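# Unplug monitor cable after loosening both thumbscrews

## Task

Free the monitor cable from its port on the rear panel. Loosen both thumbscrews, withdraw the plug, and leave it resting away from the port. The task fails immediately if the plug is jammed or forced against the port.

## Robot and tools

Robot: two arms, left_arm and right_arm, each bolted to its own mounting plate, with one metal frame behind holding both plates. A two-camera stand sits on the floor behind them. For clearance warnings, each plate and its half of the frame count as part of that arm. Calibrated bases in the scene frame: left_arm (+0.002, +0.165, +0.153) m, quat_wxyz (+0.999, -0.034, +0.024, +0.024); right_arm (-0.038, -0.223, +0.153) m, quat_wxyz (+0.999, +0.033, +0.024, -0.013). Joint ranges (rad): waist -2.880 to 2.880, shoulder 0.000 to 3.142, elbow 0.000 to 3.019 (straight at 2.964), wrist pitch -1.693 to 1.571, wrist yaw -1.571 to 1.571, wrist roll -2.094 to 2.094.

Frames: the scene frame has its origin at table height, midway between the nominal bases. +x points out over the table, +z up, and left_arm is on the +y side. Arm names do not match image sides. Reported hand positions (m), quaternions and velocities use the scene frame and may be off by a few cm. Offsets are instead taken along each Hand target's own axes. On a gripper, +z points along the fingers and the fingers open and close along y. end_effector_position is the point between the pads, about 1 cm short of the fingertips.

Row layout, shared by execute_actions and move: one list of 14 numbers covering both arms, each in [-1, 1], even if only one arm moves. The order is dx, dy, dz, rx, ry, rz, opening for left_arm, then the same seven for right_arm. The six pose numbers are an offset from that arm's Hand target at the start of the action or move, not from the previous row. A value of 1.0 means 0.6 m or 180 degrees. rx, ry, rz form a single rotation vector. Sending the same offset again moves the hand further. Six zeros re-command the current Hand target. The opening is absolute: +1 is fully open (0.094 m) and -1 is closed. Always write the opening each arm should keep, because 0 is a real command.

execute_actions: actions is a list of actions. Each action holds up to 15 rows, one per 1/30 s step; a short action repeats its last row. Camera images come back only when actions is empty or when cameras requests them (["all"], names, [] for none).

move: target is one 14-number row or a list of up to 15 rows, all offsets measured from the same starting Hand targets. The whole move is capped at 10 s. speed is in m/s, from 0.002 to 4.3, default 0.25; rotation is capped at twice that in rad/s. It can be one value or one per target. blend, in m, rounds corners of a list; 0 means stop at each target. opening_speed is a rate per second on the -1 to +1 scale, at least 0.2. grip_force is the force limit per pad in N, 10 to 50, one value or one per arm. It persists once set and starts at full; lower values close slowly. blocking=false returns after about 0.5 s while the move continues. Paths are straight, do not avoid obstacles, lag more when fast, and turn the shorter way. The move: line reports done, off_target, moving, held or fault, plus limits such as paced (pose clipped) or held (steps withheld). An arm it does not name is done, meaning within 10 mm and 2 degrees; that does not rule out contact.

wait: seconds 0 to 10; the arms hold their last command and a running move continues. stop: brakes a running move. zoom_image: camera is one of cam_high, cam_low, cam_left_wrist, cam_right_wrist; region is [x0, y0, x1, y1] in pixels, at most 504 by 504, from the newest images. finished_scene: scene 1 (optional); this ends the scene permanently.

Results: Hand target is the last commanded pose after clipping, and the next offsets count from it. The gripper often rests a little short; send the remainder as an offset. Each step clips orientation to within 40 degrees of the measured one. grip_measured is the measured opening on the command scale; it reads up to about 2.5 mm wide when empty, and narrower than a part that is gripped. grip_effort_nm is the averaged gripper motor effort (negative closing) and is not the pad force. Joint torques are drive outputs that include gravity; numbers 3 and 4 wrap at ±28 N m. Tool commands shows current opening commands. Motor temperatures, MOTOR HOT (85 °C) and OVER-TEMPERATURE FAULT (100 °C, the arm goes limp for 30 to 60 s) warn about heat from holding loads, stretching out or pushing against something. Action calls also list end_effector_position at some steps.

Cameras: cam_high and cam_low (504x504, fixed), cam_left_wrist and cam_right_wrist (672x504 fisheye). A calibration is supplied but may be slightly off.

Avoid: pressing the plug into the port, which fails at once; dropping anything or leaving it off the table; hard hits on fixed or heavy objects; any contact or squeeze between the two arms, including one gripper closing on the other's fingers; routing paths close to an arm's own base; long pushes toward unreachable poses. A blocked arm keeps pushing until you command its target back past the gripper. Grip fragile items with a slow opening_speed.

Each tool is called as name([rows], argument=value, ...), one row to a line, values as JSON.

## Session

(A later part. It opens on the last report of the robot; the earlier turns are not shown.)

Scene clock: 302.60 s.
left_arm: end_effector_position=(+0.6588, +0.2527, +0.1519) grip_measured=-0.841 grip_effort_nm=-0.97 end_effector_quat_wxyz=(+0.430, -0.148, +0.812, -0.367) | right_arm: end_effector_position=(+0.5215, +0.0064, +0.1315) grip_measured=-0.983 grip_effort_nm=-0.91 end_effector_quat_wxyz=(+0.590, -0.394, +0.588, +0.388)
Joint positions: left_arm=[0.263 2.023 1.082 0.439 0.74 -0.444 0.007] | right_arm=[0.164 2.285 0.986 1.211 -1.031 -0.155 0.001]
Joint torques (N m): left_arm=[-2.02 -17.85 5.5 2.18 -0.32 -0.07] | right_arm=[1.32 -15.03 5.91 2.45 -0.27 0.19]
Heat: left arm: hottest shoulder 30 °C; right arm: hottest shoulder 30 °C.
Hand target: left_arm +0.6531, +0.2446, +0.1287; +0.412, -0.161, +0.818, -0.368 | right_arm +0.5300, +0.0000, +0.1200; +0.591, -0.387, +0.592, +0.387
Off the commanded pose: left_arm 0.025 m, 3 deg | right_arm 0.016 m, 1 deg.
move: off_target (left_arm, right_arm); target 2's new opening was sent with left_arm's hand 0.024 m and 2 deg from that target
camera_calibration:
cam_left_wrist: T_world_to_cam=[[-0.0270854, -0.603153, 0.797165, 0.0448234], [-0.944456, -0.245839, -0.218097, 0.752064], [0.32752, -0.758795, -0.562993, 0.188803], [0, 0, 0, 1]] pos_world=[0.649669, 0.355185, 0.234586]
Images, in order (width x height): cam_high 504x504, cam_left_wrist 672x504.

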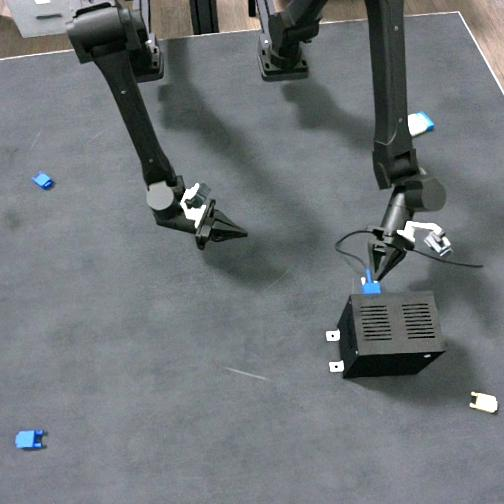

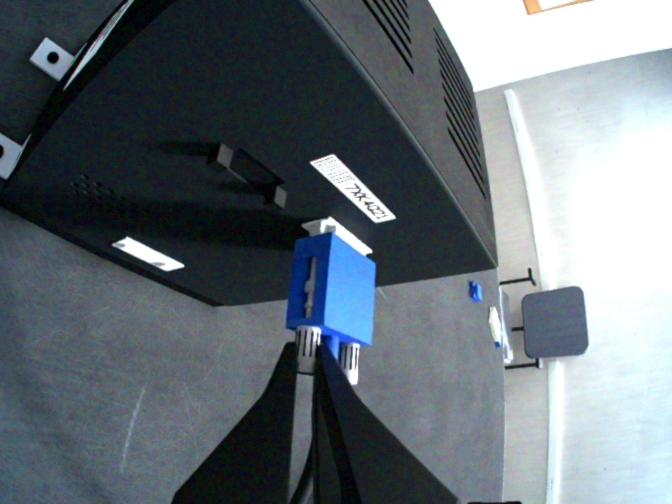

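move(target=[-0.0332, -0.0172, -0.0147, 0.1751, 0, -0.3160, -0.88, 0,0,0,0,0,0,-1], speed=0.4, cameras=["cam_left_wrist","cam_high","cam_right_wrist"])

zoom_image(camera="cam_left_wrist", region=[240, 240, 410, 410])

zoom_image(camera="cam_high", region=[350, 240, 410, 300])

Scene clock: 310.83 s.
left_arm: end_effector_position=(+0.6549, +0.2520, +0.1519) grip_measured=-0.845 grip_effort_nm=-1.04 end_effector_quat_wxyz=(-0.214, +0.420, -0.522, +0.711) | right_arm: end_effector_position=(+0.5215, +0.0064, +0.1315) grip_measured=-0.983 grip_effort_nm=-0.91 end_effector_quat_wxyz=(+0.590, -0.394, +0.588, +0.388)
Joint positions: left_arm=[0.301 2.325 1.126 1.376 0.951 -2.018 0.007] | right_arm=[0.164 2.285 0.986 1.211 -1.031 -0.155 0.001]
Joint torques (N m): left_arm=[-0.85 -19.6 5.89 3.43 0.1 -0.15] | right_arm=[1.32 -14.97 5.91 2.45 -0.27 0.19]
Heat: left arm: hottest shoulder 30 °C; right arm: hottest shoulder 30 °C.
Hand target: left_arm +0.6579, +0.2531, +0.1509; -0.216, +0.413, -0.518, +0.717 | right_arm +0.5300, +0.0000, +0.1200; +0.591, -0.387, +0.592, +0.387
Off the commanded pose: left_arm 0.003 m, 1 deg | right_arm 0.016 m, 1 deg.
move: off_target (right_arm)
camera_calibration:
cam_left_wrist: T_world_to_cam=[[0.17541, 0.465602, 0.867436, -0.368362], [-0.910055, -0.259415, 0.323271, 0.646697], [0.375542, -0.84612, 0.37822, 0.0370911], [0, 0, 0, 1]] pos_world=[0.639215, 0.370657, 0.096444]
cam_right_wrist: T_world_to_cam=[[0.884673, -0.436717, 0.163191, -0.490505], [-0.114376, -0.542646, -0.832138, 0.21127], [0.451964, 0.717505, -0.530014, -0.0452758], [0, 0, 0, 1]] pos_world=[0.478564, -0.0670817, 0.231855]
Images, in order (width x height): cam_high 504x504, cam_left_wrist 672x504, cam_right_wrist 672x504.

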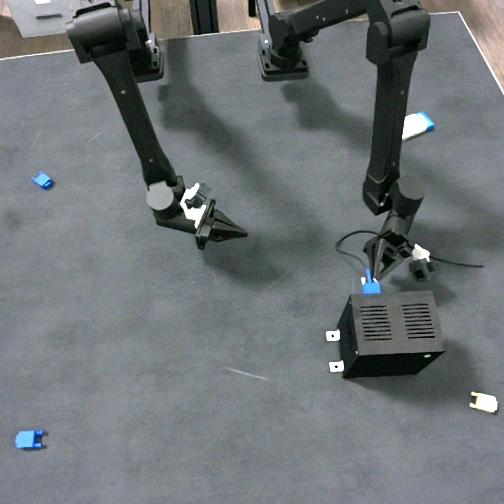

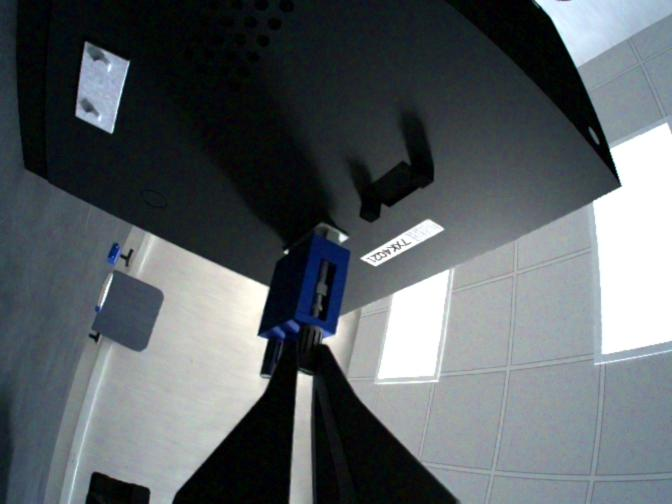

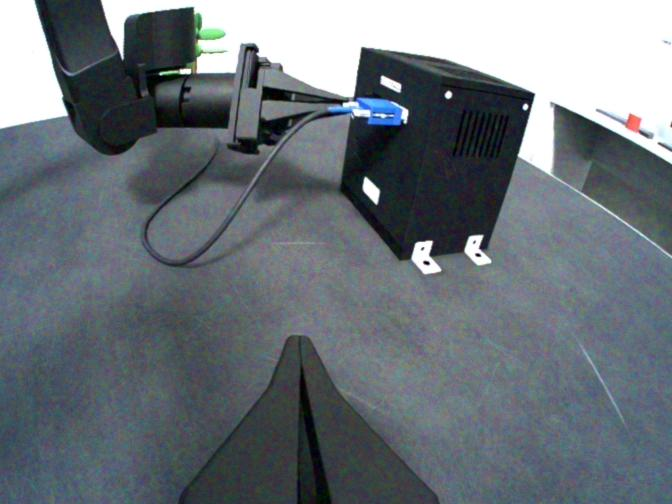

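Scaled by 2.965 from the camera's 672x504 image, which has a finer 960x720 frame.

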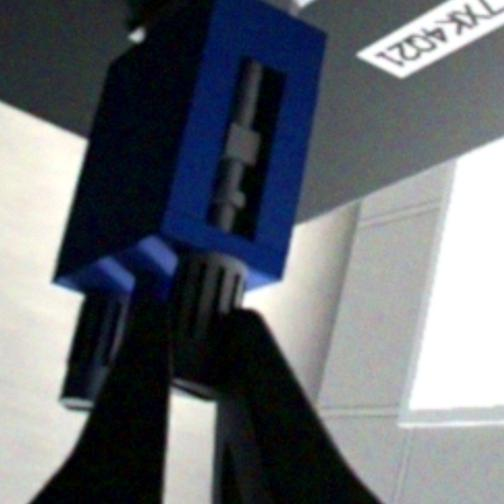

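Scaled by 8.400 from the camera's 504x504 image, which has a finer 720x720 frame.

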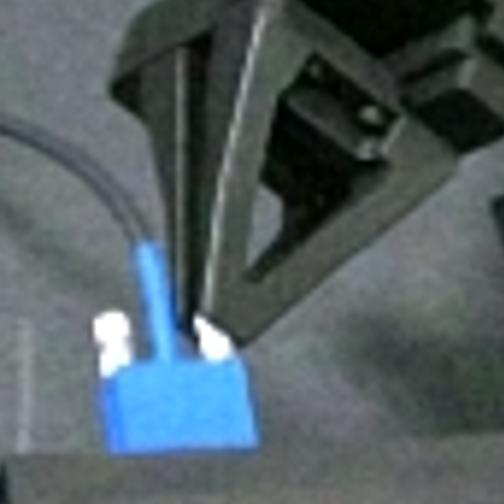

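move([
  [0,0,0,0,0,0,-0.45, 0,0,0,0,0,0,-1],
  [0.0087, 0.0017, 0.0012, -0.1751, 0, 0.3160, -0.45, 0,0,0,0,0,0,-1],
], speed=0.4, cameras=["cam_left_wrist"])

zoom_image(camera="cam_left_wrist", region=[240, 240, 410, 410])

Scene clock: 322.37 s.
left_arm: end_effector_position=(+0.6533, +0.2575, +0.1471) grip_measured=-0.452 grip_effort_nm=0.10 end_effector_quat_wxyz=(+0.414, -0.173, +0.815, -0.367) | right_arm: end_effector_position=(+0.5215, +0.0064, +0.1315) grip_measured=-0.983 grip_effort_nm=-0.91 end_effector_quat_wxyz=(+0.590, -0.394, +0.588, +0.388)
Joint positions: left_arm=[0.27 2.015 1.074 0.407 0.725 -0.472 0.026] | right_arm=[0.164 2.285 0.986 1.211 -1.031 -0.155 0.001]
Joint torques (N m): left_arm=[-2.26 -20.84 6.86 1.16 0.26 0.21] | right_arm=[1.32 -14.92 5.89 2.45 -0.27 0.19]
Heat: left arm: hottest shoulder 30 °C; right arm: hottest shoulder 30 °C.
Hand target: left_arm +0.6554, +0.2485, +0.1520; +0.412, -0.161, +0.818, -0.368 | right_arm +0.5300, +0.0000, +0.1200; +0.591, -0.387, +0.592, +0.387
Off the commanded pose: left_arm 0.011 m, 1 deg | right_arm 0.016 m, 1 deg.
move: off_target (left_arm, right_arm)
camera_calibration:
cam_left_wrist: T_world_to_cam=[[0.0276109, -0.582844, 0.812115, 0.00829866], [-0.946238, -0.277176, -0.166754, 0.748599], [0.32229, -0.76385, -0.559162, 0.195652], [0, 0, 0, 1]] pos_world=[0.645067, 0.361779, 0.227494]
Images, in order (width x height): cam_left_wrist 672x504.

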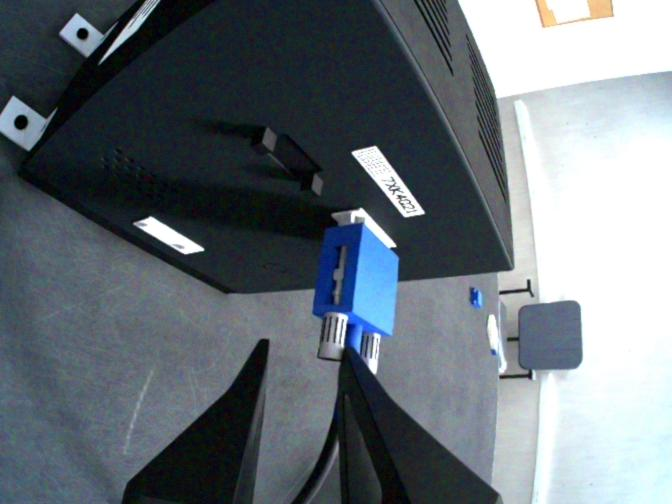

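Scaled by 2.965 from the camera's 672x504 image, which has a finer 960x720 frame.

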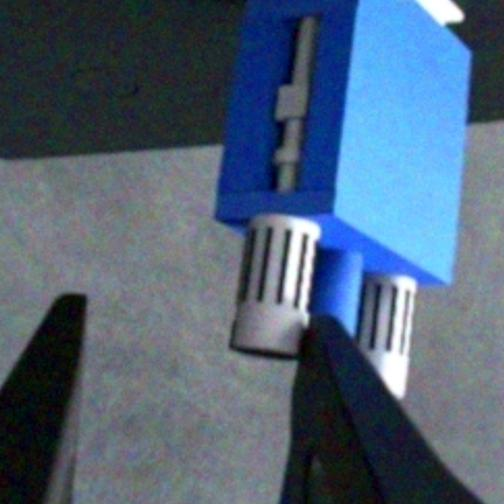

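move([
  [-0.0040, -0.0162, -0.0022, 0,0,0,-0.45, 0,0,0,0,0,0,-1],
  [-0.0040, -0.0162, -0.0022, 0,0,0,-0.88, 0,0,0,0,0,0,-1],
  [-0.0027, 0.0067, -0.0032, 0.1751, 0, -0.3160, -0.88, 0,0,0,0,0,0,-1],
], speed=0.4, cameras=["cam_left_wrist","cam_right_wrist","cam_high"])

zoom_image(camera="cam_left_wrist", region=[240, 240, 410, 410])

zoom_image(camera="cam_right_wrist", region=[260, 50, 420, 160])

Scene clock: 329.93 s.
left_arm: end_effector_position=(+0.6479, +0.2437, +0.1508) grip_measured=-0.879 grip_effort_nm=-1.00 end_effector_quat_wxyz=(-0.228, +0.400, -0.538, +0.706) | right_arm: end_effector_position=(+0.5215, +0.0064, +0.1315) grip_measured=-0.983 grip_effort_nm=-0.91 end_effector_quat_wxyz=(+0.590, -0.394, +0.588, +0.388)
Joint positions: left_arm=[0.295 2.322 1.106 1.391 0.963 -1.959 0.006] | right_arm=[0.164 2.285 0.986 1.211 -1.031 -0.155 0.001]
Joint torques (N m): left_arm=[-0.38 -19.66 6.53 2.92 -0.25 -0.71] | right_arm=[1.26 -14.86 5.9 2.47 -0.27 0.19]
Heat: left arm: hottest shoulder 30 °C; right arm: hottest shoulder 30 °C.
Hand target: left_arm +0.6551, +0.2528, +0.1507; -0.216, +0.413, -0.518, +0.717 | right_arm +0.5300, +0.0000, +0.1200; +0.591, -0.387, +0.592, +0.387
Off the commanded pose: left_arm 0.012 m, 3 deg | right_arm 0.016 m, 1 deg.
move: off_target (left_arm, right_arm)
camera_calibration:
cam_left_wrist: T_world_to_cam=[[0.152793, 0.420687, 0.894246, -0.340776], [-0.923035, -0.262532, 0.281217, 0.654122], [0.353073, -0.868389, 0.348196, 0.0576356], [0, 0, 0, 1]] pos_world=[0.635496, 0.365138, 0.100719]
cam_right_wrist: T_world_to_cam=[[0.884673, -0.436717, 0.163191, -0.490505], [-0.114376, -0.542646, -0.832138, 0.21127], [0.451964, 0.717505, -0.530014, -0.0452758], [0, 0, 0, 1]] pos_world=[0.478564, -0.0670817, 0.231855]
Images, in order (width x height): cam_high 504x504, cam_left_wrist 672x504, cam_right_wrist 672x504.

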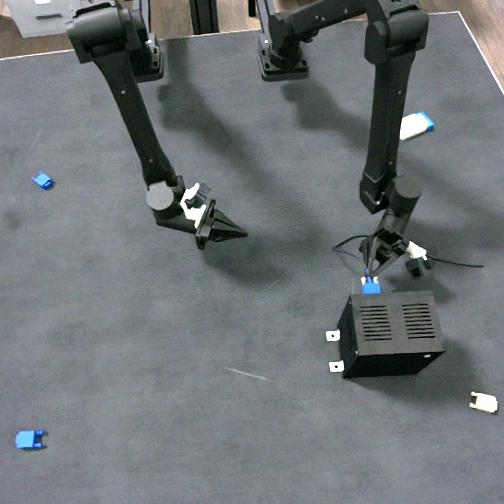

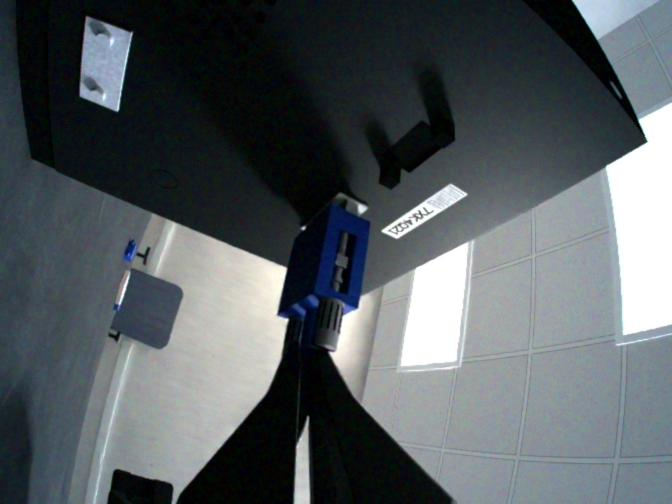

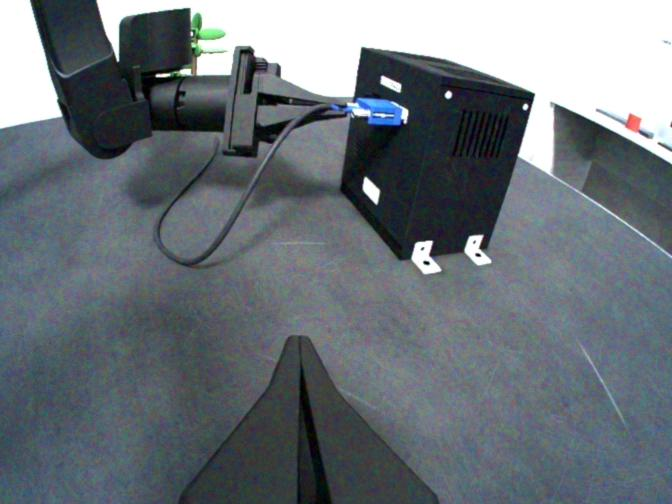

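Scaled by 2.965 from the camera's 672x504 image, which has a finer 960x720 frame.

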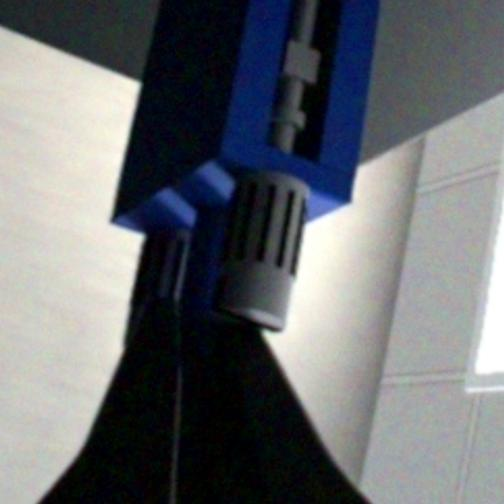

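Scaled by 3.150 from the camera's 672x504 image, which has a finer 960x720 frame.

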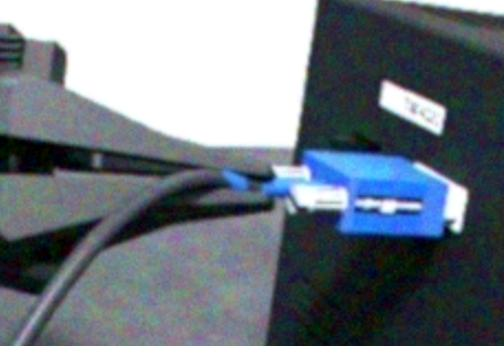

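move([
  [0,0,0,0,0,0,-0.45, 0,0,0,0,0,0,-1],
  [0, 0, -0.05, 0,0,0,-0.45, 0,0,0,0,0,0,-1],
], speed=0.15, cameras=["cam_left_wrist","cam_right_wrist","cam_high"])

zoom_image(camera="cam_left_wrist", region=[240, 200, 450, 410])

zoom_image(camera="cam_right_wrist", region=[260, 50, 420, 160])

zoom_image(camera="cam_high", region=[350, 240, 410, 300])

Scene clock: 333.87 s.
left_arm: end_effector_position=(+0.6353, +0.2711, +0.1565) grip_measured=-0.453 grip_effort_nm=0.15 end_effector_quat_wxyz=(-0.223, +0.407, -0.521, +0.716) | right_arm: end_effector_position=(+0.5215, +0.0064, +0.1315) grip_measured=-0.983 grip_effort_nm=-0.91 end_effector_quat_wxyz=(+0.590, -0.394, +0.588, +0.388)
Joint positions: left_arm=[0.348 2.322 1.098 1.454 0.999 -2.044 0.026] | right_arm=[0.164 2.285 0.986 1.211 -1.031 -0.155 0.001]
Joint torques (N m): left_arm=[-0.85 -19.37 3.29 2.86 -0.01 -0.09] | right_arm=[1.32 -14.92 5.9 2.45 -0.27 0.19]
Heat: left arm: hottest shoulder 30 °C; right arm: hottest shoulder 31 °C.
Hand target: left_arm +0.6305, +0.2699, +0.1471; -0.216, +0.413, -0.518, +0.717 | right_arm +0.5300, +0.0000, +0.1200; +0.591, -0.387, +0.592, +0.387
Off the commanded pose: left_arm 0.011 m, 1 deg | right_arm 0.016 m, 1 deg.
move: off_target (left_arm, right_arm)
camera_calibration:
cam_left_wrist: T_world_to_cam=[[0.149886, 0.459202, 0.875596, -0.361067], [-0.920001, -0.259582, 0.293624, 0.643395], [0.362122, -0.849559, 0.383558, 0.0674908], [0, 0, 0, 1]] pos_world=[0.621603, 0.390154, 0.101346]
cam_right_wrist: T_world_to_cam=[[0.884673, -0.436717, 0.163191, -0.490505], [-0.114376, -0.542646, -0.832138, 0.21127], [0.451964, 0.717505, -0.530014, -0.0452758], [0, 0, 0, 1]] pos_world=[0.478564, -0.0670817, 0.231855]
Images, in order (width x height): cam_high 504x504, cam_left_wrist 672x504, cam_right_wrist 672x504.

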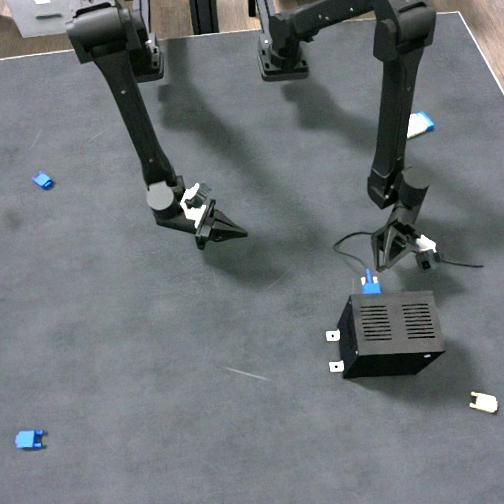

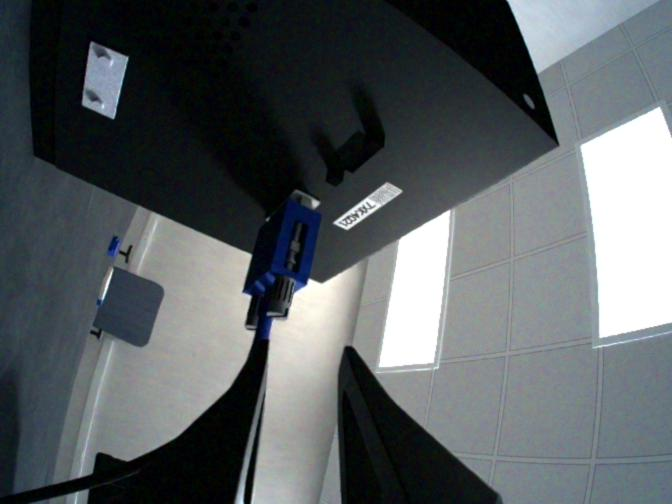

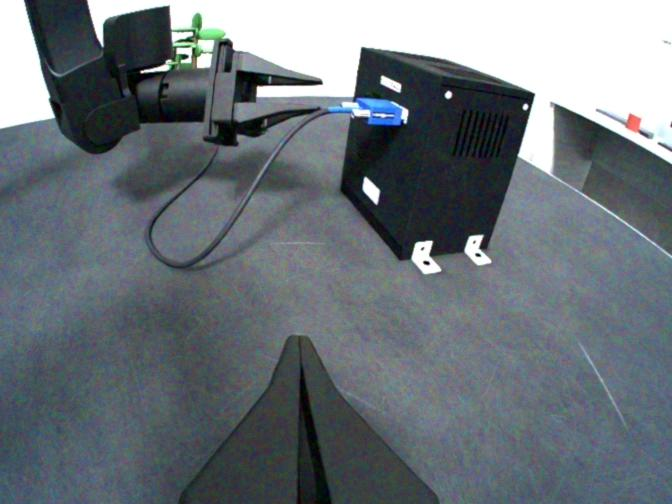

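Scaled by 2.400 from the camera's 672x504 image, which has a finer 960x720 frame.

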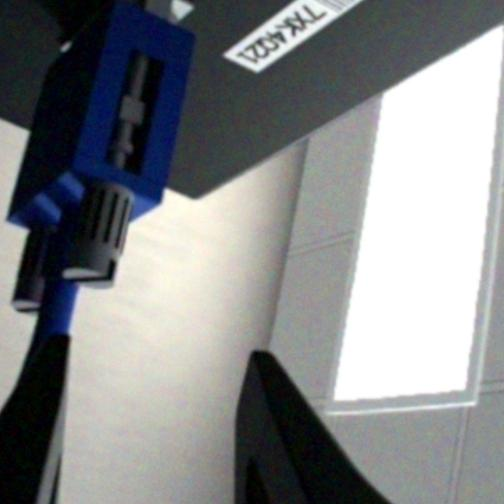

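Scaled by 3.150 from the camera's 672x504 image, which has a finer 960x720 frame.

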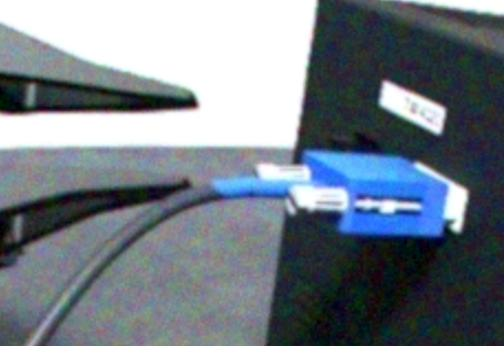

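Scaled by 8.400 from the camera's 504x504 image, which has a finer 720x720 frame.

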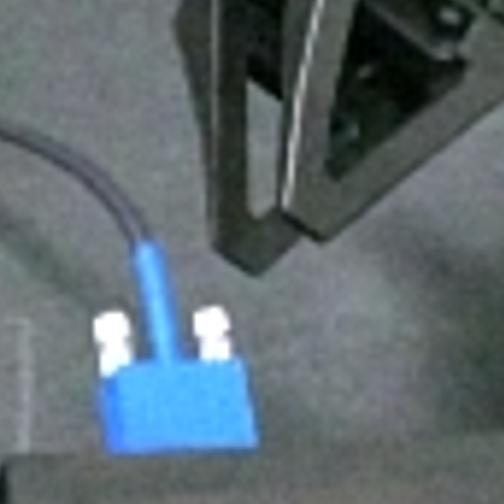

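move([
  [0.0080, -0.0325, 0.0088, -0.1751, 0, 0.3160, -0.6, 0,0,0,0,0,0,-1],
  [-0.0105, -0.0005, 0.0742, -0.1751, 0, 0.3160, -0.6, 0,0,0,0,0,0,-1],
], speed=[0.3, 0.1], cameras=["cam_left_wrist","cam_high"])

zoom_image(camera="cam_left_wrist", region=[240, 240, 410, 410])

Scene clock: 349.23 s.
left_arm: end_effector_position=(+0.6544, +0.2464, +0.1515) grip_measured=-0.597 grip_effort_nm=-0.17 end_effector_quat_wxyz=(+0.403, -0.161, +0.822, -0.367) | right_arm: end_effector_position=(+0.5215, +0.0064, +0.1315) grip_measured=-0.983 grip_effort_nm=-0.91 end_effector_quat_wxyz=(+0.590, -0.394, +0.588, +0.388)
Joint positions: left_arm=[0.253 2 1.083 0.353 0.725 -0.445 0.019] | right_arm=[0.164 2.285 0.986 1.211 -1.031 -0.155 0.001]
Joint torques (N m): left_arm=[-1.38 -17.26 10.21 2.78 0.11 -0.11] | right_arm=[1.32 -14.97 5.9 2.45 -0.27 0.19]
Heat: left arm: hottest shoulder 31 °C; right arm: hottest shoulder 31 °C.
Hand target: left_arm +0.6705, +0.2494, +0.1505; +0.412, -0.161, +0.818, -0.368 | right_arm +0.5300, +0.0000, +0.1200; +0.591, -0.387, +0.592, +0.387
Off the commanded pose: left_arm 0.016 m, 1 deg | right_arm 0.016 m, 1 deg.
move: off_target (left_arm, right_arm)
camera_calibration:
cam_left_wrist: T_world_to_cam=[[0.022062, -0.592949, 0.804938, 0.00533331], [-0.956293, -0.247331, -0.155984, 0.744843], [0.291577, -0.766315, -0.57249, 0.212046], [0, 0, 0, 1]] pos_world=[0.650342, 0.349879, 0.233284]
Images, in order (width x height): cam_high 504x504, cam_left_wrist 672x504.

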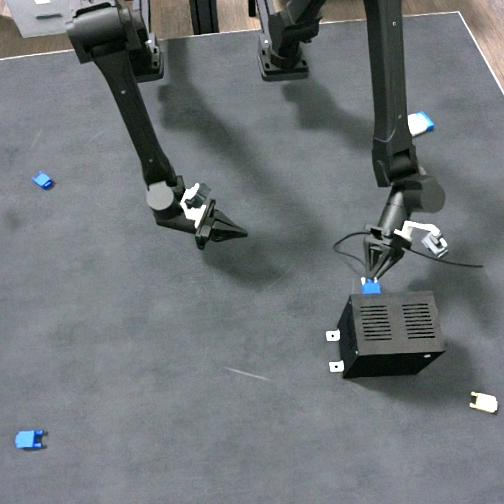

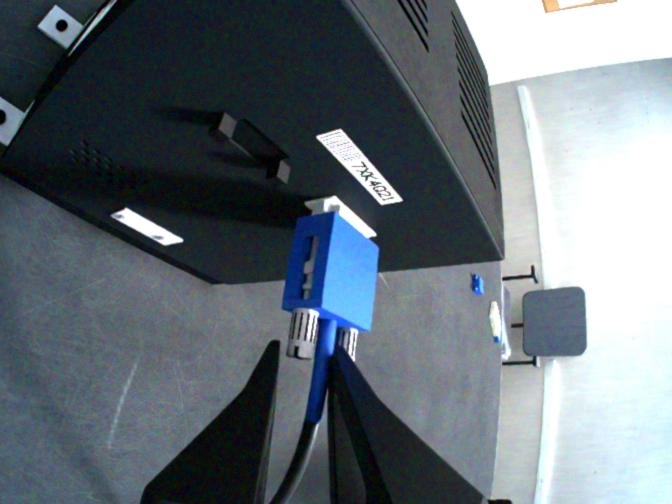

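Scaled by 2.965 from the camera's 672x504 image, which has a finer 960x720 frame.

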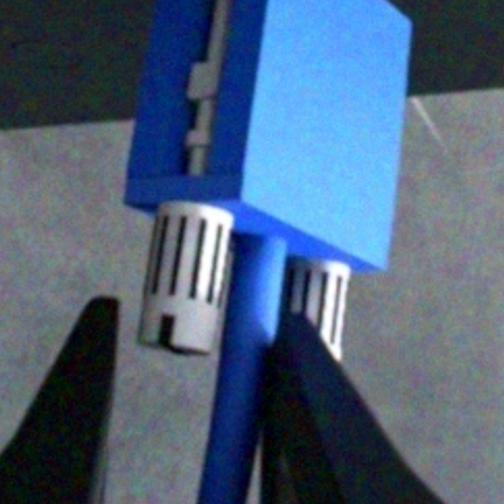

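move(target=[-0.0163, 0.0112, -0.0065, 0, 0, 0, -0.6, 0,0,0,0,0,0,-1], speed=0.1, cameras=["cam_left_wrist"])

zoom_image(camera="cam_left_wrist", region=[240, 240, 410, 410])

Scene clock: 351.83 s.
left_arm: end_effector_position=(+0.6618, +0.2545, +0.1579) grip_measured=-0.597 grip_effort_nm=-0.17 end_effector_quat_wxyz=(+0.412, -0.159, +0.818, -0.368) | right_arm: end_effector_position=(+0.5215, +0.0064, +0.1315) grip_measured=-0.983 grip_effort_nm=-0.91 end_effector_quat_wxyz=(+0.590, -0.394, +0.588, +0.388)
Joint positions: left_arm=[0.263 2.004 1.106 0.353 0.736 -0.445 0.019] | right_arm=[0.164 2.285 0.986 1.211 -1.031 -0.155 0.001]
Joint torques (N m): left_arm=[-0.73 -17.9 10.29 1.52 0.27 0.01] | right_arm=[1.32 -14.92 5.91 2.44 -0.27 0.19]
Heat: left arm: hottest shoulder 31 °C; right arm: hottest shoulder 31 °C.
Hand target: left_arm +0.6736, +0.2614, +0.1524; +0.412, -0.161, +0.818, -0.368 | right_arm +0.5300, +0.0000, +0.1200; +0.591, -0.387, +0.592, +0.387
Off the commanded pose: left_arm 0.015 m, 0 deg | right_arm 0.016 m, 1 deg.
move: off_target (left_arm, right_arm)
camera_calibration:
cam_left_wrist: T_world_to_cam=[[0.0082222, -0.593042, 0.80513, 0.0139242], [-0.952479, -0.249819, -0.174284, 0.755984], [0.304495, -0.765436, -0.566913, 0.210159], [0, 0, 0, 1]] pos_world=[0.655952, 0.35798, 0.239687]
Images, in order (width x height): cam_left_wrist 672x504.

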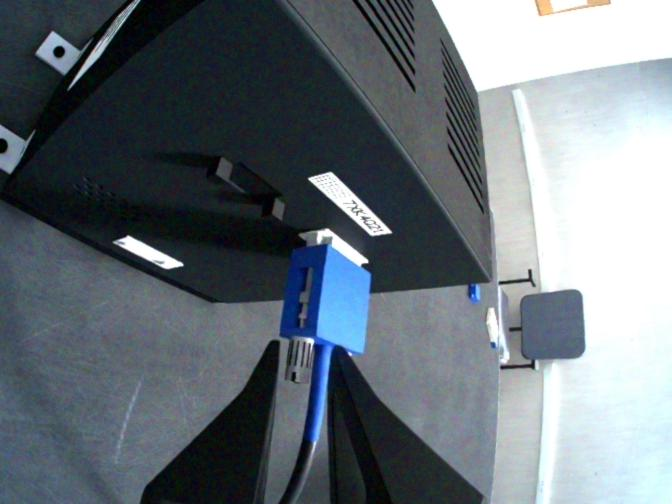

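Scaled by 2.965 from the camera's 672x504 image, which has a finer 960x720 frame.

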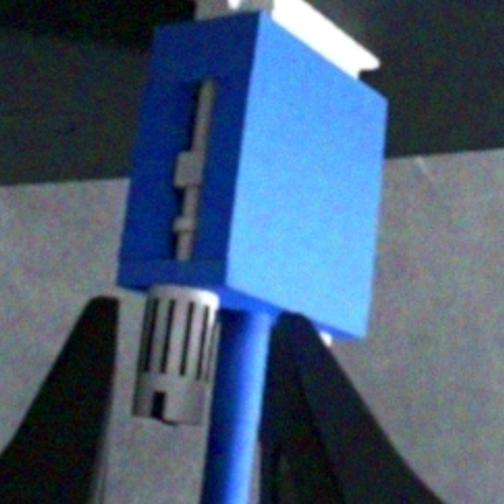

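move([
  [0,0,-0.0833,0,0,0,-0.6, 0,0,0,0,0,0,-1],
  [0.0633,-0.006,-0.1585,-0.0733,-0.1568,0.2707,-0.6, 0,0,0,0,0,0,-1],
  [0.0463,-0.0097,-0.0397,-0.0733,-0.1568,0.2707,-0.6, 0,0,0,0,0,0,-1],
], speed=[0.2,0.25,0.08], blend=[0.02,0.01,0], cameras=["cam_left_wrist","cam_high","cam_right_wrist"])

zoom_image(camera="cam_left_wrist", region=[220, 220, 420, 370])

zoom_image(camera="cam_high", region=[340, 220, 420, 300])

Scene clock: 382.07 s.
left_arm: end_effector_position=(+0.6300, +0.2543, +0.1607) grip_measured=-0.597 grip_effort_nm=-0.17 end_effector_quat_wxyz=(+0.689, +0.055, +0.722, -0.029) | right_arm: end_effector_position=(+0.5215, +0.0064, +0.1315) grip_measured=-0.983 grip_effort_nm=-0.91 end_effector_quat_wxyz=(+0.590, -0.394, +0.588, +0.388)
Joint positions: left_arm=[0.187 2.143 0.86 1.271 0.351 0.113 0.019] | right_arm=[0.164 2.285 0.986 1.211 -1.031 -0.155 0.001]
Joint torques (N m): left_arm=[-1.44 -16.26 5.87 1.94 -0.08 0.08] | right_arm=[1.26 -14.92 5.9 2.44 -0.27 0.19]
Heat: left arm: hottest shoulder 29 °C; right arm: hottest shoulder 31 °C.
Hand target: left_arm +0.6376, +0.2530, +0.1505; +0.686, +0.060, +0.725, -0.026 | right_arm +0.5300, +0.0000, +0.1200; +0.591, -0.387, +0.592, +0.387
Off the commanded pose: left_arm 0.013 m, 1 deg | right_arm 0.016 m, 1 deg.
move: off_target (left_arm, right_arm)
camera_calibration:
cam_left_wrist: T_world_to_cam=[[-0.140794, -0.986323, 0.0856946, 0.321409], [-0.609149, 0.0180687, -0.79285, 0.541169], [0.780458, -0.163829, -0.603362, -0.225802], [0, 0, 0, 1]] pos_world=[0.551134, 0.270242, 0.265282]
cam_right_wrist: T_world_to_cam=[[0.884673, -0.436717, 0.163191, -0.490505], [-0.114376, -0.542646, -0.832138, 0.21127], [0.451964, 0.717505, -0.530014, -0.0452758], [0, 0, 0, 1]] pos_world=[0.478564, -0.0670817, 0.231855]
Images, in order (width x height): cam_high 504x504, cam_left_wrist 672x504, cam_right_wrist 672x504.

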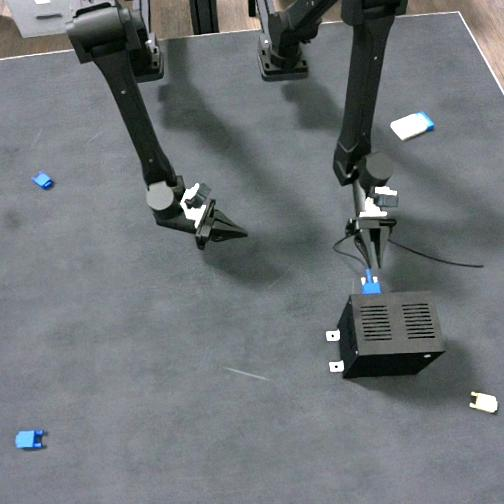

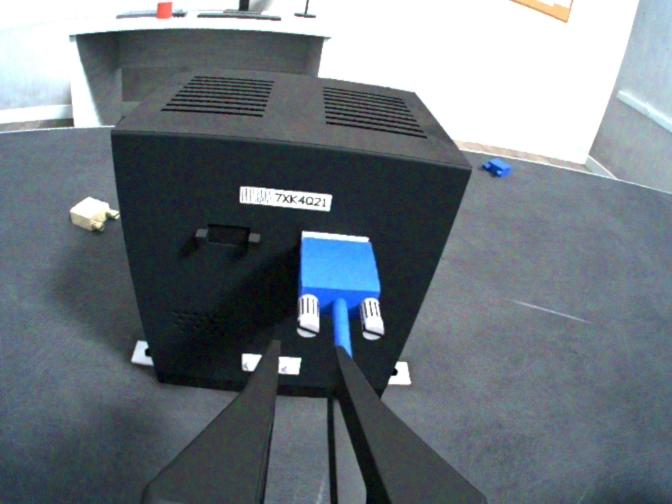

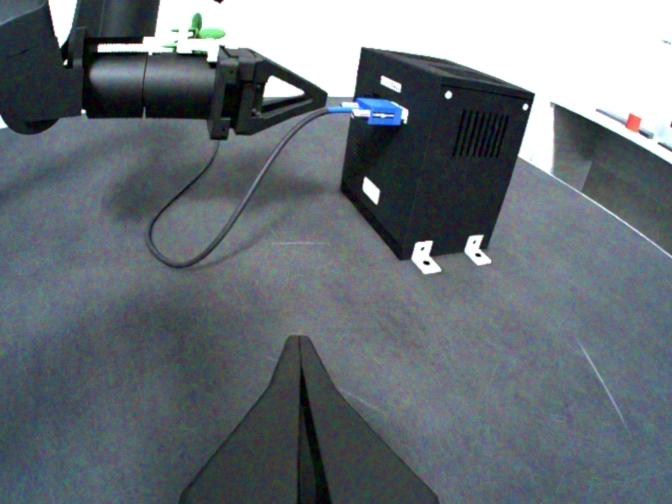

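Scaled by 2.520 from the camera's 672x504 image, which has a finer 960x720 frame.

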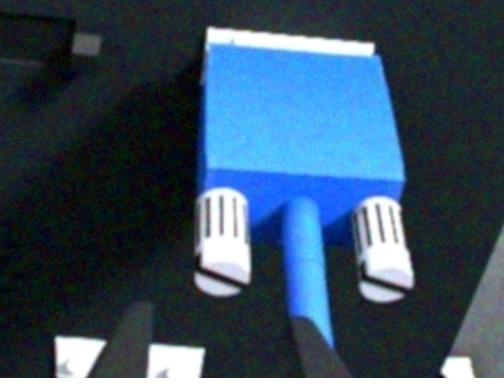

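Scaled by 6.300 from the camera's 504x504 image, which has a finer 720x720 frame.

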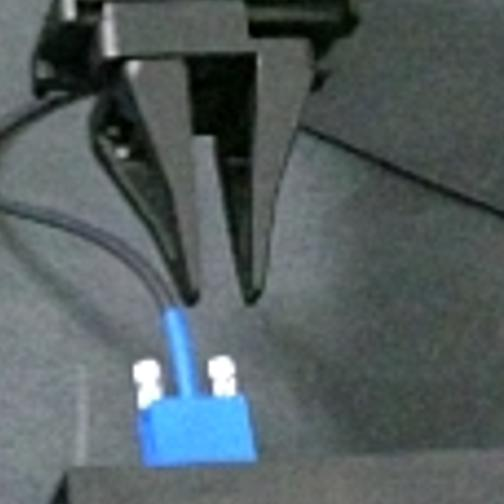

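move(target=[0.0125, 0.0008, 0, 0,0,0,-0.78, 0,0,0,0,0,0,-1], speed=0.08)

Scene clock: 387.20 s.
left_arm: end_effector_position=(+0.6301, +0.2537, +0.1496) grip_measured=-0.777 grip_effort_nm=-0.17 end_effector_quat_wxyz=(+0.684, +0.054, +0.727, -0.031) | right_arm: end_effector_position=(+0.5215, +0.0064, +0.1315) grip_measured=-0.983 grip_effort_nm=-0.91 end_effector_quat_wxyz=(+0.590, -0.394, +0.588, +0.388)
Joint positions: left_arm=[0.187 2.165 0.867 1.271 0.351 0.113 0.01] | right_arm=[0.164 2.285 0.986 1.211 -1.031 -0.155 0.001]
Joint torques (N m): left_arm=[-1.26 -16.21 5.64 2.58 0 0.07] | right_arm=[1.32 -14.97 5.9 2.45 -0.27 0.19]
Heat: left arm: hottest shoulder 30 °C; right arm: hottest shoulder 31 °C.
Hand target: left_arm +0.6374, +0.2538, +0.1432; +0.686, +0.060, +0.725, -0.026 | right_arm +0.5300, +0.0000, +0.1200; +0.591, -0.387, +0.592, +0.387
Off the commanded pose: left_arm 0.010 m, 1 deg | right_arm 0.016 m, 1 deg.
move: off_target (right_arm)

move(target=[-0.0210, 0.0040, 0.0187, 0,0,0,-0.78, 0,0,0,0,0,0,-1], speed=0.08)

Scene clock: 392.93 s.
left_arm: end_effector_position=(+0.6386, +0.2556, +0.1490) grip_measured=-0.777 grip_effort_nm=-0.17 end_effector_quat_wxyz=(+0.680, +0.053, +0.731, -0.031) | right_arm: end_effector_position=(+0.5215, +0.0064, +0.1315) grip_measured=-0.983 grip_effort_nm=-0.91 end_effector_quat_wxyz=(+0.590, -0.394, +0.588, +0.388)
Joint positions: left_arm=[0.186 2.165 0.891 1.236 0.347 0.113 0.01] | right_arm=[0.164 2.285 0.986 1.211 -1.031 -0.155 0.001]
Joint torques (N m): left_arm=[-1.85 -18.73 5.93 1.88 -0.08 0.08] | right_arm=[1.32 -14.92 5.91 2.44 -0.27 0.19]
Heat: left arm: hottest shoulder 29 °C; right arm: hottest shoulder 31 °C.
Hand target: left_arm +0.6493, +0.2541, +0.1551; +0.686, +0.060, +0.725, -0.026 | right_arm +0.5300, +0.0000, +0.1200; +0.591, -0.387, +0.592, +0.387
Off the commanded pose: left_arm 0.013 m, 1 deg | right_arm 0.016 m, 1 deg.
move: off_target (left_arm, right_arm)

move(target=[-0.0123, -0.0030, 0.0085, 0,0,0,-0.78, 0,0,0,0,0,0,-1], speed=0.08)

Scene clock: 408.17 s.
left_arm: end_effector_position=(+0.6418, +0.2516, +0.1463) grip_measured=-0.777 grip_effort_nm=-0.17 end_effector_quat_wxyz=(+0.674, +0.052, +0.736, -0.033) | right_arm: end_effector_position=(+0.5215, +0.0064, +0.1315) grip_measured=-0.983 grip_effort_nm=-0.91 end_effector_quat_wxyz=(+0.590, -0.394, +0.588, +0.388)
Joint positions: left_arm=[0.176 2.165 0.898 1.214 0.338 0.113 0.01] | right_arm=[0.164 2.285 0.986 1.211 -1.031 -0.155 0.001]
Joint torques (N m): left_arm=[-1.44 -20.37 6.02 1.92 -0.07 0.06] | right_arm=[1.32 -14.97 5.89 2.45 -0.27 0.19]
Heat: left arm: hottest shoulder 29 °C; right arm: hottest shoulder 31 °C.
Hand target: left_arm +0.6546, +0.2515, +0.1622; +0.686, +0.060, +0.725, -0.026 | right_arm +0.5300, +0.0000, +0.1200; +0.591, -0.387, +0.592, +0.387
Off the commanded pose: left_arm 0.020 m, 2 deg | right_arm 0.016 m, 1 deg.
move: off_target (left_arm, right_arm)

move(target=[-0.0133, 0.0050, -0.0013, 0,0,0,-0.78, 0,0,0,0,0,0,-1], speed=0.08)

Scene clock: 410.27 s.
left_arm: end_effector_position=(+0.6432, +0.2522, +0.1513) grip_measured=-0.777 grip_effort_nm=-0.17 end_effector_quat_wxyz=(+0.673, +0.052, +0.737, -0.033) | right_arm: end_effector_position=(+0.5215, +0.0064, +0.1315) grip_measured=-0.983 grip_effort_nm=-0.91 end_effector_quat_wxyz=(+0.590, -0.394, +0.588, +0.388)
Joint positions: left_arm=[0.176 2.15 0.898 1.196 0.338 0.113 0.01] | right_arm=[0.164 2.285 0.986 1.211 -1.031 -0.155 0.001]
Joint torques (N m): left_arm=[-1.2 -20.84 5.85 1.92 0.08 0.06] | right_arm=[1.26 -14.92 5.91 2.44 -0.27 0.2]
Heat: left arm: hottest shoulder 29 °C; right arm: hottest shoulder 31 °C.
Hand target: left_arm +0.6546, +0.2541, +0.1702; +0.686, +0.060, +0.725, -0.026 | right_arm +0.5300, +0.0000, +0.1200; +0.591, -0.387, +0.592, +0.387
Off the commanded pose: left_arm 0.022 m, 2 deg | right_arm 0.016 m, 1 deg.
move: off_target (left_arm, right_arm)

execute_actions(actions=[], cameras=["cam_left_wrist","cam_high","cam_right_wrist"])

zoom_image(camera="cam_left_wrist", region=[250, 280, 390, 385])

zoom_image(camera="cam_high", region=[350, 240, 410, 300])

zoom_image(camera="cam_right_wrist", region=[290, 70, 410, 150])

Scene clock: 411.83 s.
left_arm: end_effector_position=(+0.6432, +0.2522, +0.1513) grip_measured=-0.777 grip_effort_nm=-0.17 end_effector_quat_wxyz=(+0.673, +0.052, +0.737, -0.033) | right_arm: end_effector_position=(+0.5215, +0.0064, +0.1315) grip_measured=-0.983 grip_effort_nm=-0.91 end_effector_quat_wxyz=(+0.590, -0.394, +0.588, +0.388)
Joint positions: left_arm=[0.176 2.15 0.898 1.196 0.338 0.113 0.01] | right_arm=[0.164 2.285 0.986 1.211 -1.031 -0.155 0.001]
Joint velocities: within noise
Joint torques (N m): left_arm=[-1.32 -20.84 5.78 1.96 0.06 0.08] | right_arm=[1.26 -14.92 5.91 2.44 -0.27 0.19]
Motor temperatures (°C): left_arm=[25 29 29 23 23 21 23] | right_arm=[21 31 26 22 23 21 30]
Heat: left arm: hottest shoulder 29 °C; right arm: hottest shoulder 31 °C.
Hand target: left_arm +0.6546, +0.2541, +0.1703; +0.686, +0.060, +0.725, -0.026 | right_arm +0.5300, +0.0000, +0.1200; +0.591, -0.387, +0.592, +0.387
Tool commands: left_gripper/opening=-0.78 right_gripper/opening=-1.0
Off the commanded pose: left_arm 0.022 m, 2 deg | right_arm 0.016 m, 1 deg.
camera_calibration:
cam_left_wrist: T_world_to_cam=[[-0.1369, -0.985396, 0.101258, 0.316868], [-0.643157, 0.0106743, -0.76566, 0.561302], [0.753398, -0.169943, -0.635225, -0.21838], [0, 0, 0, 1]] pos_world=[0.568911, 0.269136, 0.258961]
cam_right_wrist: T_world_to_cam=[[0.884673, -0.436717, 0.163191, -0.490505], [-0.114376, -0.542646, -0.832138, 0.21127], [0.451964, 0.717505, -0.530014, -0.0452758], [0, 0, 0, 1]] pos_world=[0.478564, -0.0670817, 0.231855]
Images, in order (width x height): cam_high 504x504, cam_left_wrist 672x504, cam_right_wrist 672x504.

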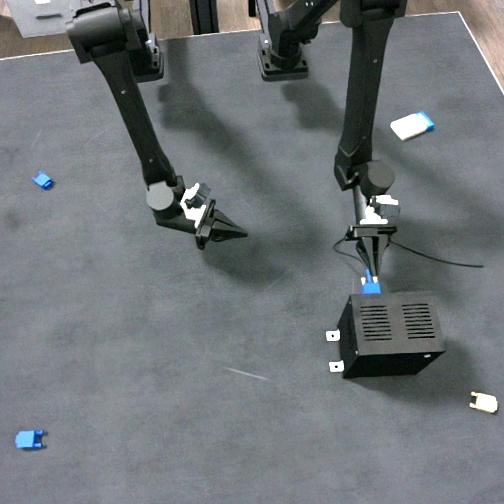

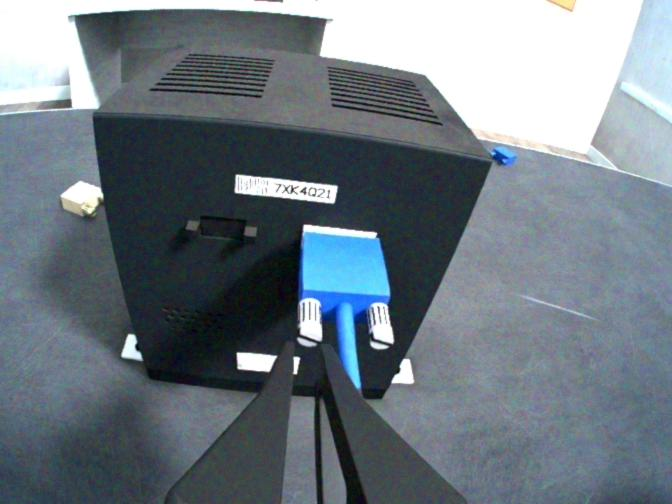

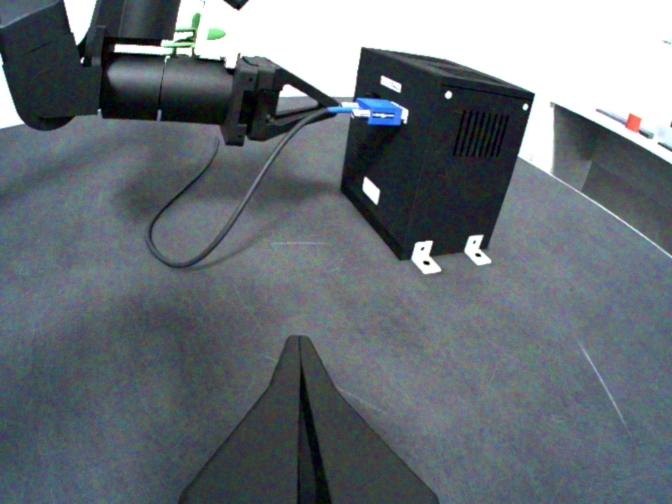

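Scaled by 3.600 from the camera's 672x504 image, which has a finer 960x720 frame.

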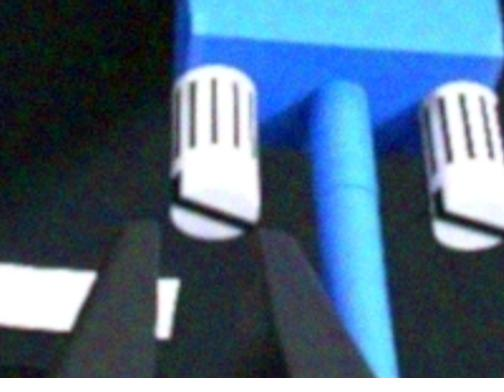

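Scaled by 8.400 from the camera's 504x504 image, which has a finer 720x720 frame.

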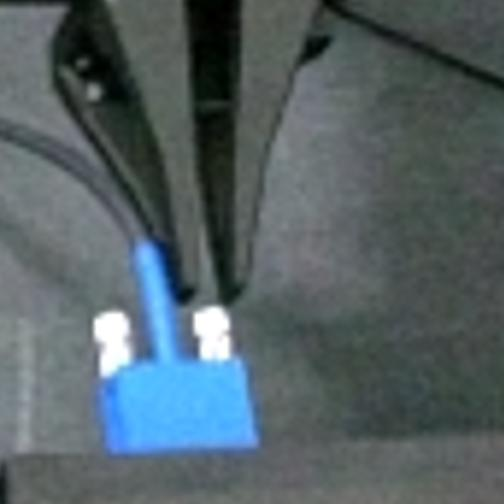

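Scaled by 4.200 from the camera's 672x504 image, which has a finer 960x720 frame.

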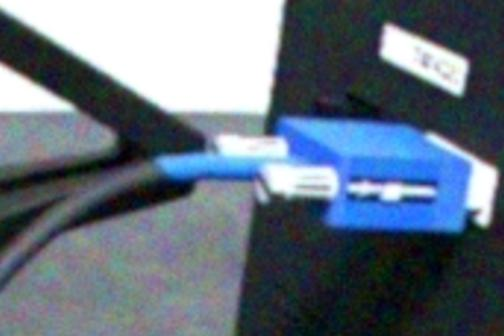

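move(target=[0, -0.0067, 0.0092, 0,0,0,-0.78, 0,0,0,0,0,0,-1], speed=0.05)

Scene clock: 416.33 s.
left_arm: end_effector_position=(+0.6459, +0.2501, +0.1518) grip_measured=-0.777 grip_effort_nm=-0.16 end_effector_quat_wxyz=(+0.673, +0.051, +0.737, -0.033) | right_arm: end_effector_position=(+0.5215, +0.0064, +0.1315) grip_measured=-0.983 grip_effort_nm=-0.91 end_effector_quat_wxyz=(+0.590, -0.394, +0.588, +0.388)
Joint positions: left_arm=[0.17 2.15 0.903 1.189 0.331 0.113 0.01] | right_arm=[0.164 2.285 0.986 1.211 -1.031 -0.155 0.001]
Joint torques (N m): left_arm=[-1.85 -20.19 6.37 1.95 -0.06 0.08] | right_arm=[1.32 -14.97 5.9 2.45 -0.27 0.19]
Heat: left arm: hottest shoulder 29 °C; right arm: hottest shoulder 31 °C.
Hand target: left_arm +0.6596, +0.2494, +0.1697; +0.686, +0.060, +0.725, -0.026 | right_arm +0.5300, +0.0000, +0.1200; +0.591, -0.387, +0.592, +0.387
Off the commanded pose: left_arm 0.023 m, 2 deg | right_arm 0.016 m, 1 deg.
move: off_target (left_arm, right_arm)

move(target=[0, 0.0133, 0.0016, 0,0,0,-0.76, 0,0,0,0,0,0,-1], speed=0.05)

Scene clock: 418.37 s.
left_arm: end_effector_position=(+0.6489, +0.2503, +0.1527) grip_measured=-0.763 grip_effort_nm=0.15 end_effector_quat_wxyz=(+0.673, +0.054, +0.737, -0.036) | right_arm: end_effector_position=(+0.5215, +0.0064, +0.1315) grip_measured=-0.983 grip_effort_nm=-0.91 end_effector_quat_wxyz=(+0.590, -0.394, +0.588, +0.388)
Joint positions: left_arm=[0.172 2.15 0.913 1.18 0.34 0.113 0.011] | right_arm=[0.164 2.285 0.986 1.211 -1.031 -0.155 0.001]
Joint torques (N m): left_arm=[-0.44 -20.48 6.56 1.88 0.12 0.07] | right_arm=[1.32 -14.92 5.89 2.45 -0.27 0.19]
Heat: left arm: hottest shoulder 29 °C; right arm: hottest shoulder 31 °C.
Hand target: left_arm +0.6615, +0.2572, +0.1700; +0.686, +0.060, +0.725, -0.026 | right_arm +0.5300, +0.0000, +0.1200; +0.591, -0.387, +0.592, +0.387
Off the commanded pose: left_arm 0.023 m, 2 deg | right_arm 0.016 m, 1 deg.
move: off_target (left_arm, right_arm)

move(target=[0, 0.0022, 0, 0,0,0,-0.76, 0,0,0,0,0,0,-1], speed=0.05, cameras=["cam_left_wrist"])

zoom_image(camera="cam_left_wrist", region=[250, 280, 390, 385])

Scene clock: 420.60 s.
left_arm: end_effector_position=(+0.6487, +0.2508, +0.1527) grip_measured=-0.763 grip_effort_nm=0.15 end_effector_quat_wxyz=(+0.673, +0.054, +0.737, -0.036) | right_arm: end_effector_position=(+0.5215, +0.0064, +0.1315) grip_measured=-0.983 grip_effort_nm=-0.91 end_effector_quat_wxyz=(+0.590, -0.394, +0.588, +0.388)
Joint positions: left_arm=[0.173 2.15 0.913 1.18 0.343 0.113 0.011] | right_arm=[0.164 2.285 0.986 1.211 -1.031 -0.155 0.001]
Joint torques (N m): left_arm=[-0.79 -20.31 6.63 1.89 0.12 0.09] | right_arm=[1.38 -14.97 5.9 2.45 -0.27 0.19]
Heat: left arm: hottest shoulder 29 °C; right arm: hottest shoulder 31 °C.
Hand target: left_arm +0.6617, +0.2586, +0.1701; +0.686, +0.060, +0.725, -0.026 | right_arm +0.5300, +0.0000, +0.1200; +0.591, -0.387, +0.592, +0.387
Off the commanded pose: left_arm 0.023 m, 2 deg | right_arm 0.016 m, 1 deg.
move: off_target (left_arm, right_arm)
camera_calibration:
cam_left_wrist: T_world_to_cam=[[-0.144351, -0.984233, 0.102219, 0.320422], [-0.643486, 0.0148928, -0.765313, 0.565091], [0.751724, -0.17625, -0.63549, -0.219134], [0, 0, 0, 1]] pos_world=[0.574609, 0.268332, 0.260461]
Images, in order (width x height): cam_left_wrist 672x504.

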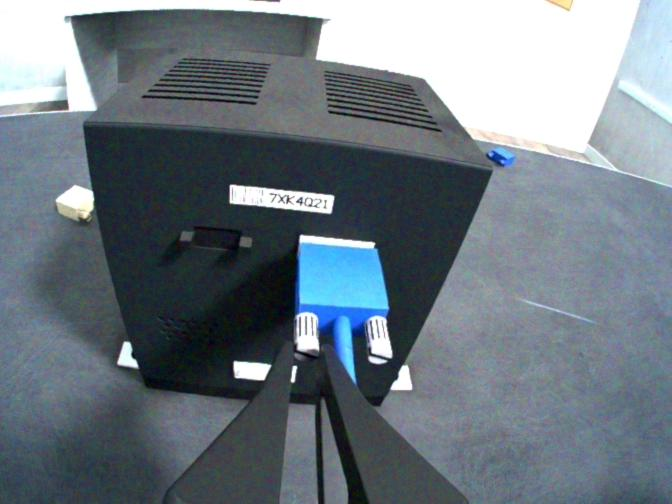

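Scaled by 3.600 from the camera's 672x504 image, which has a finer 960x720 frame.

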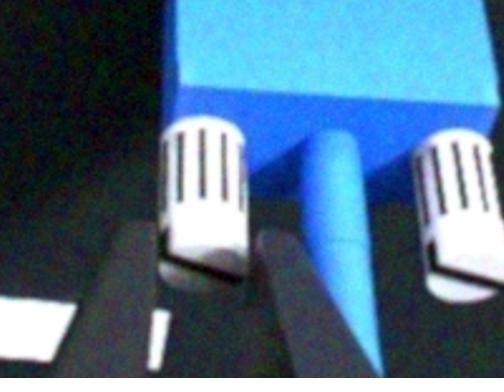

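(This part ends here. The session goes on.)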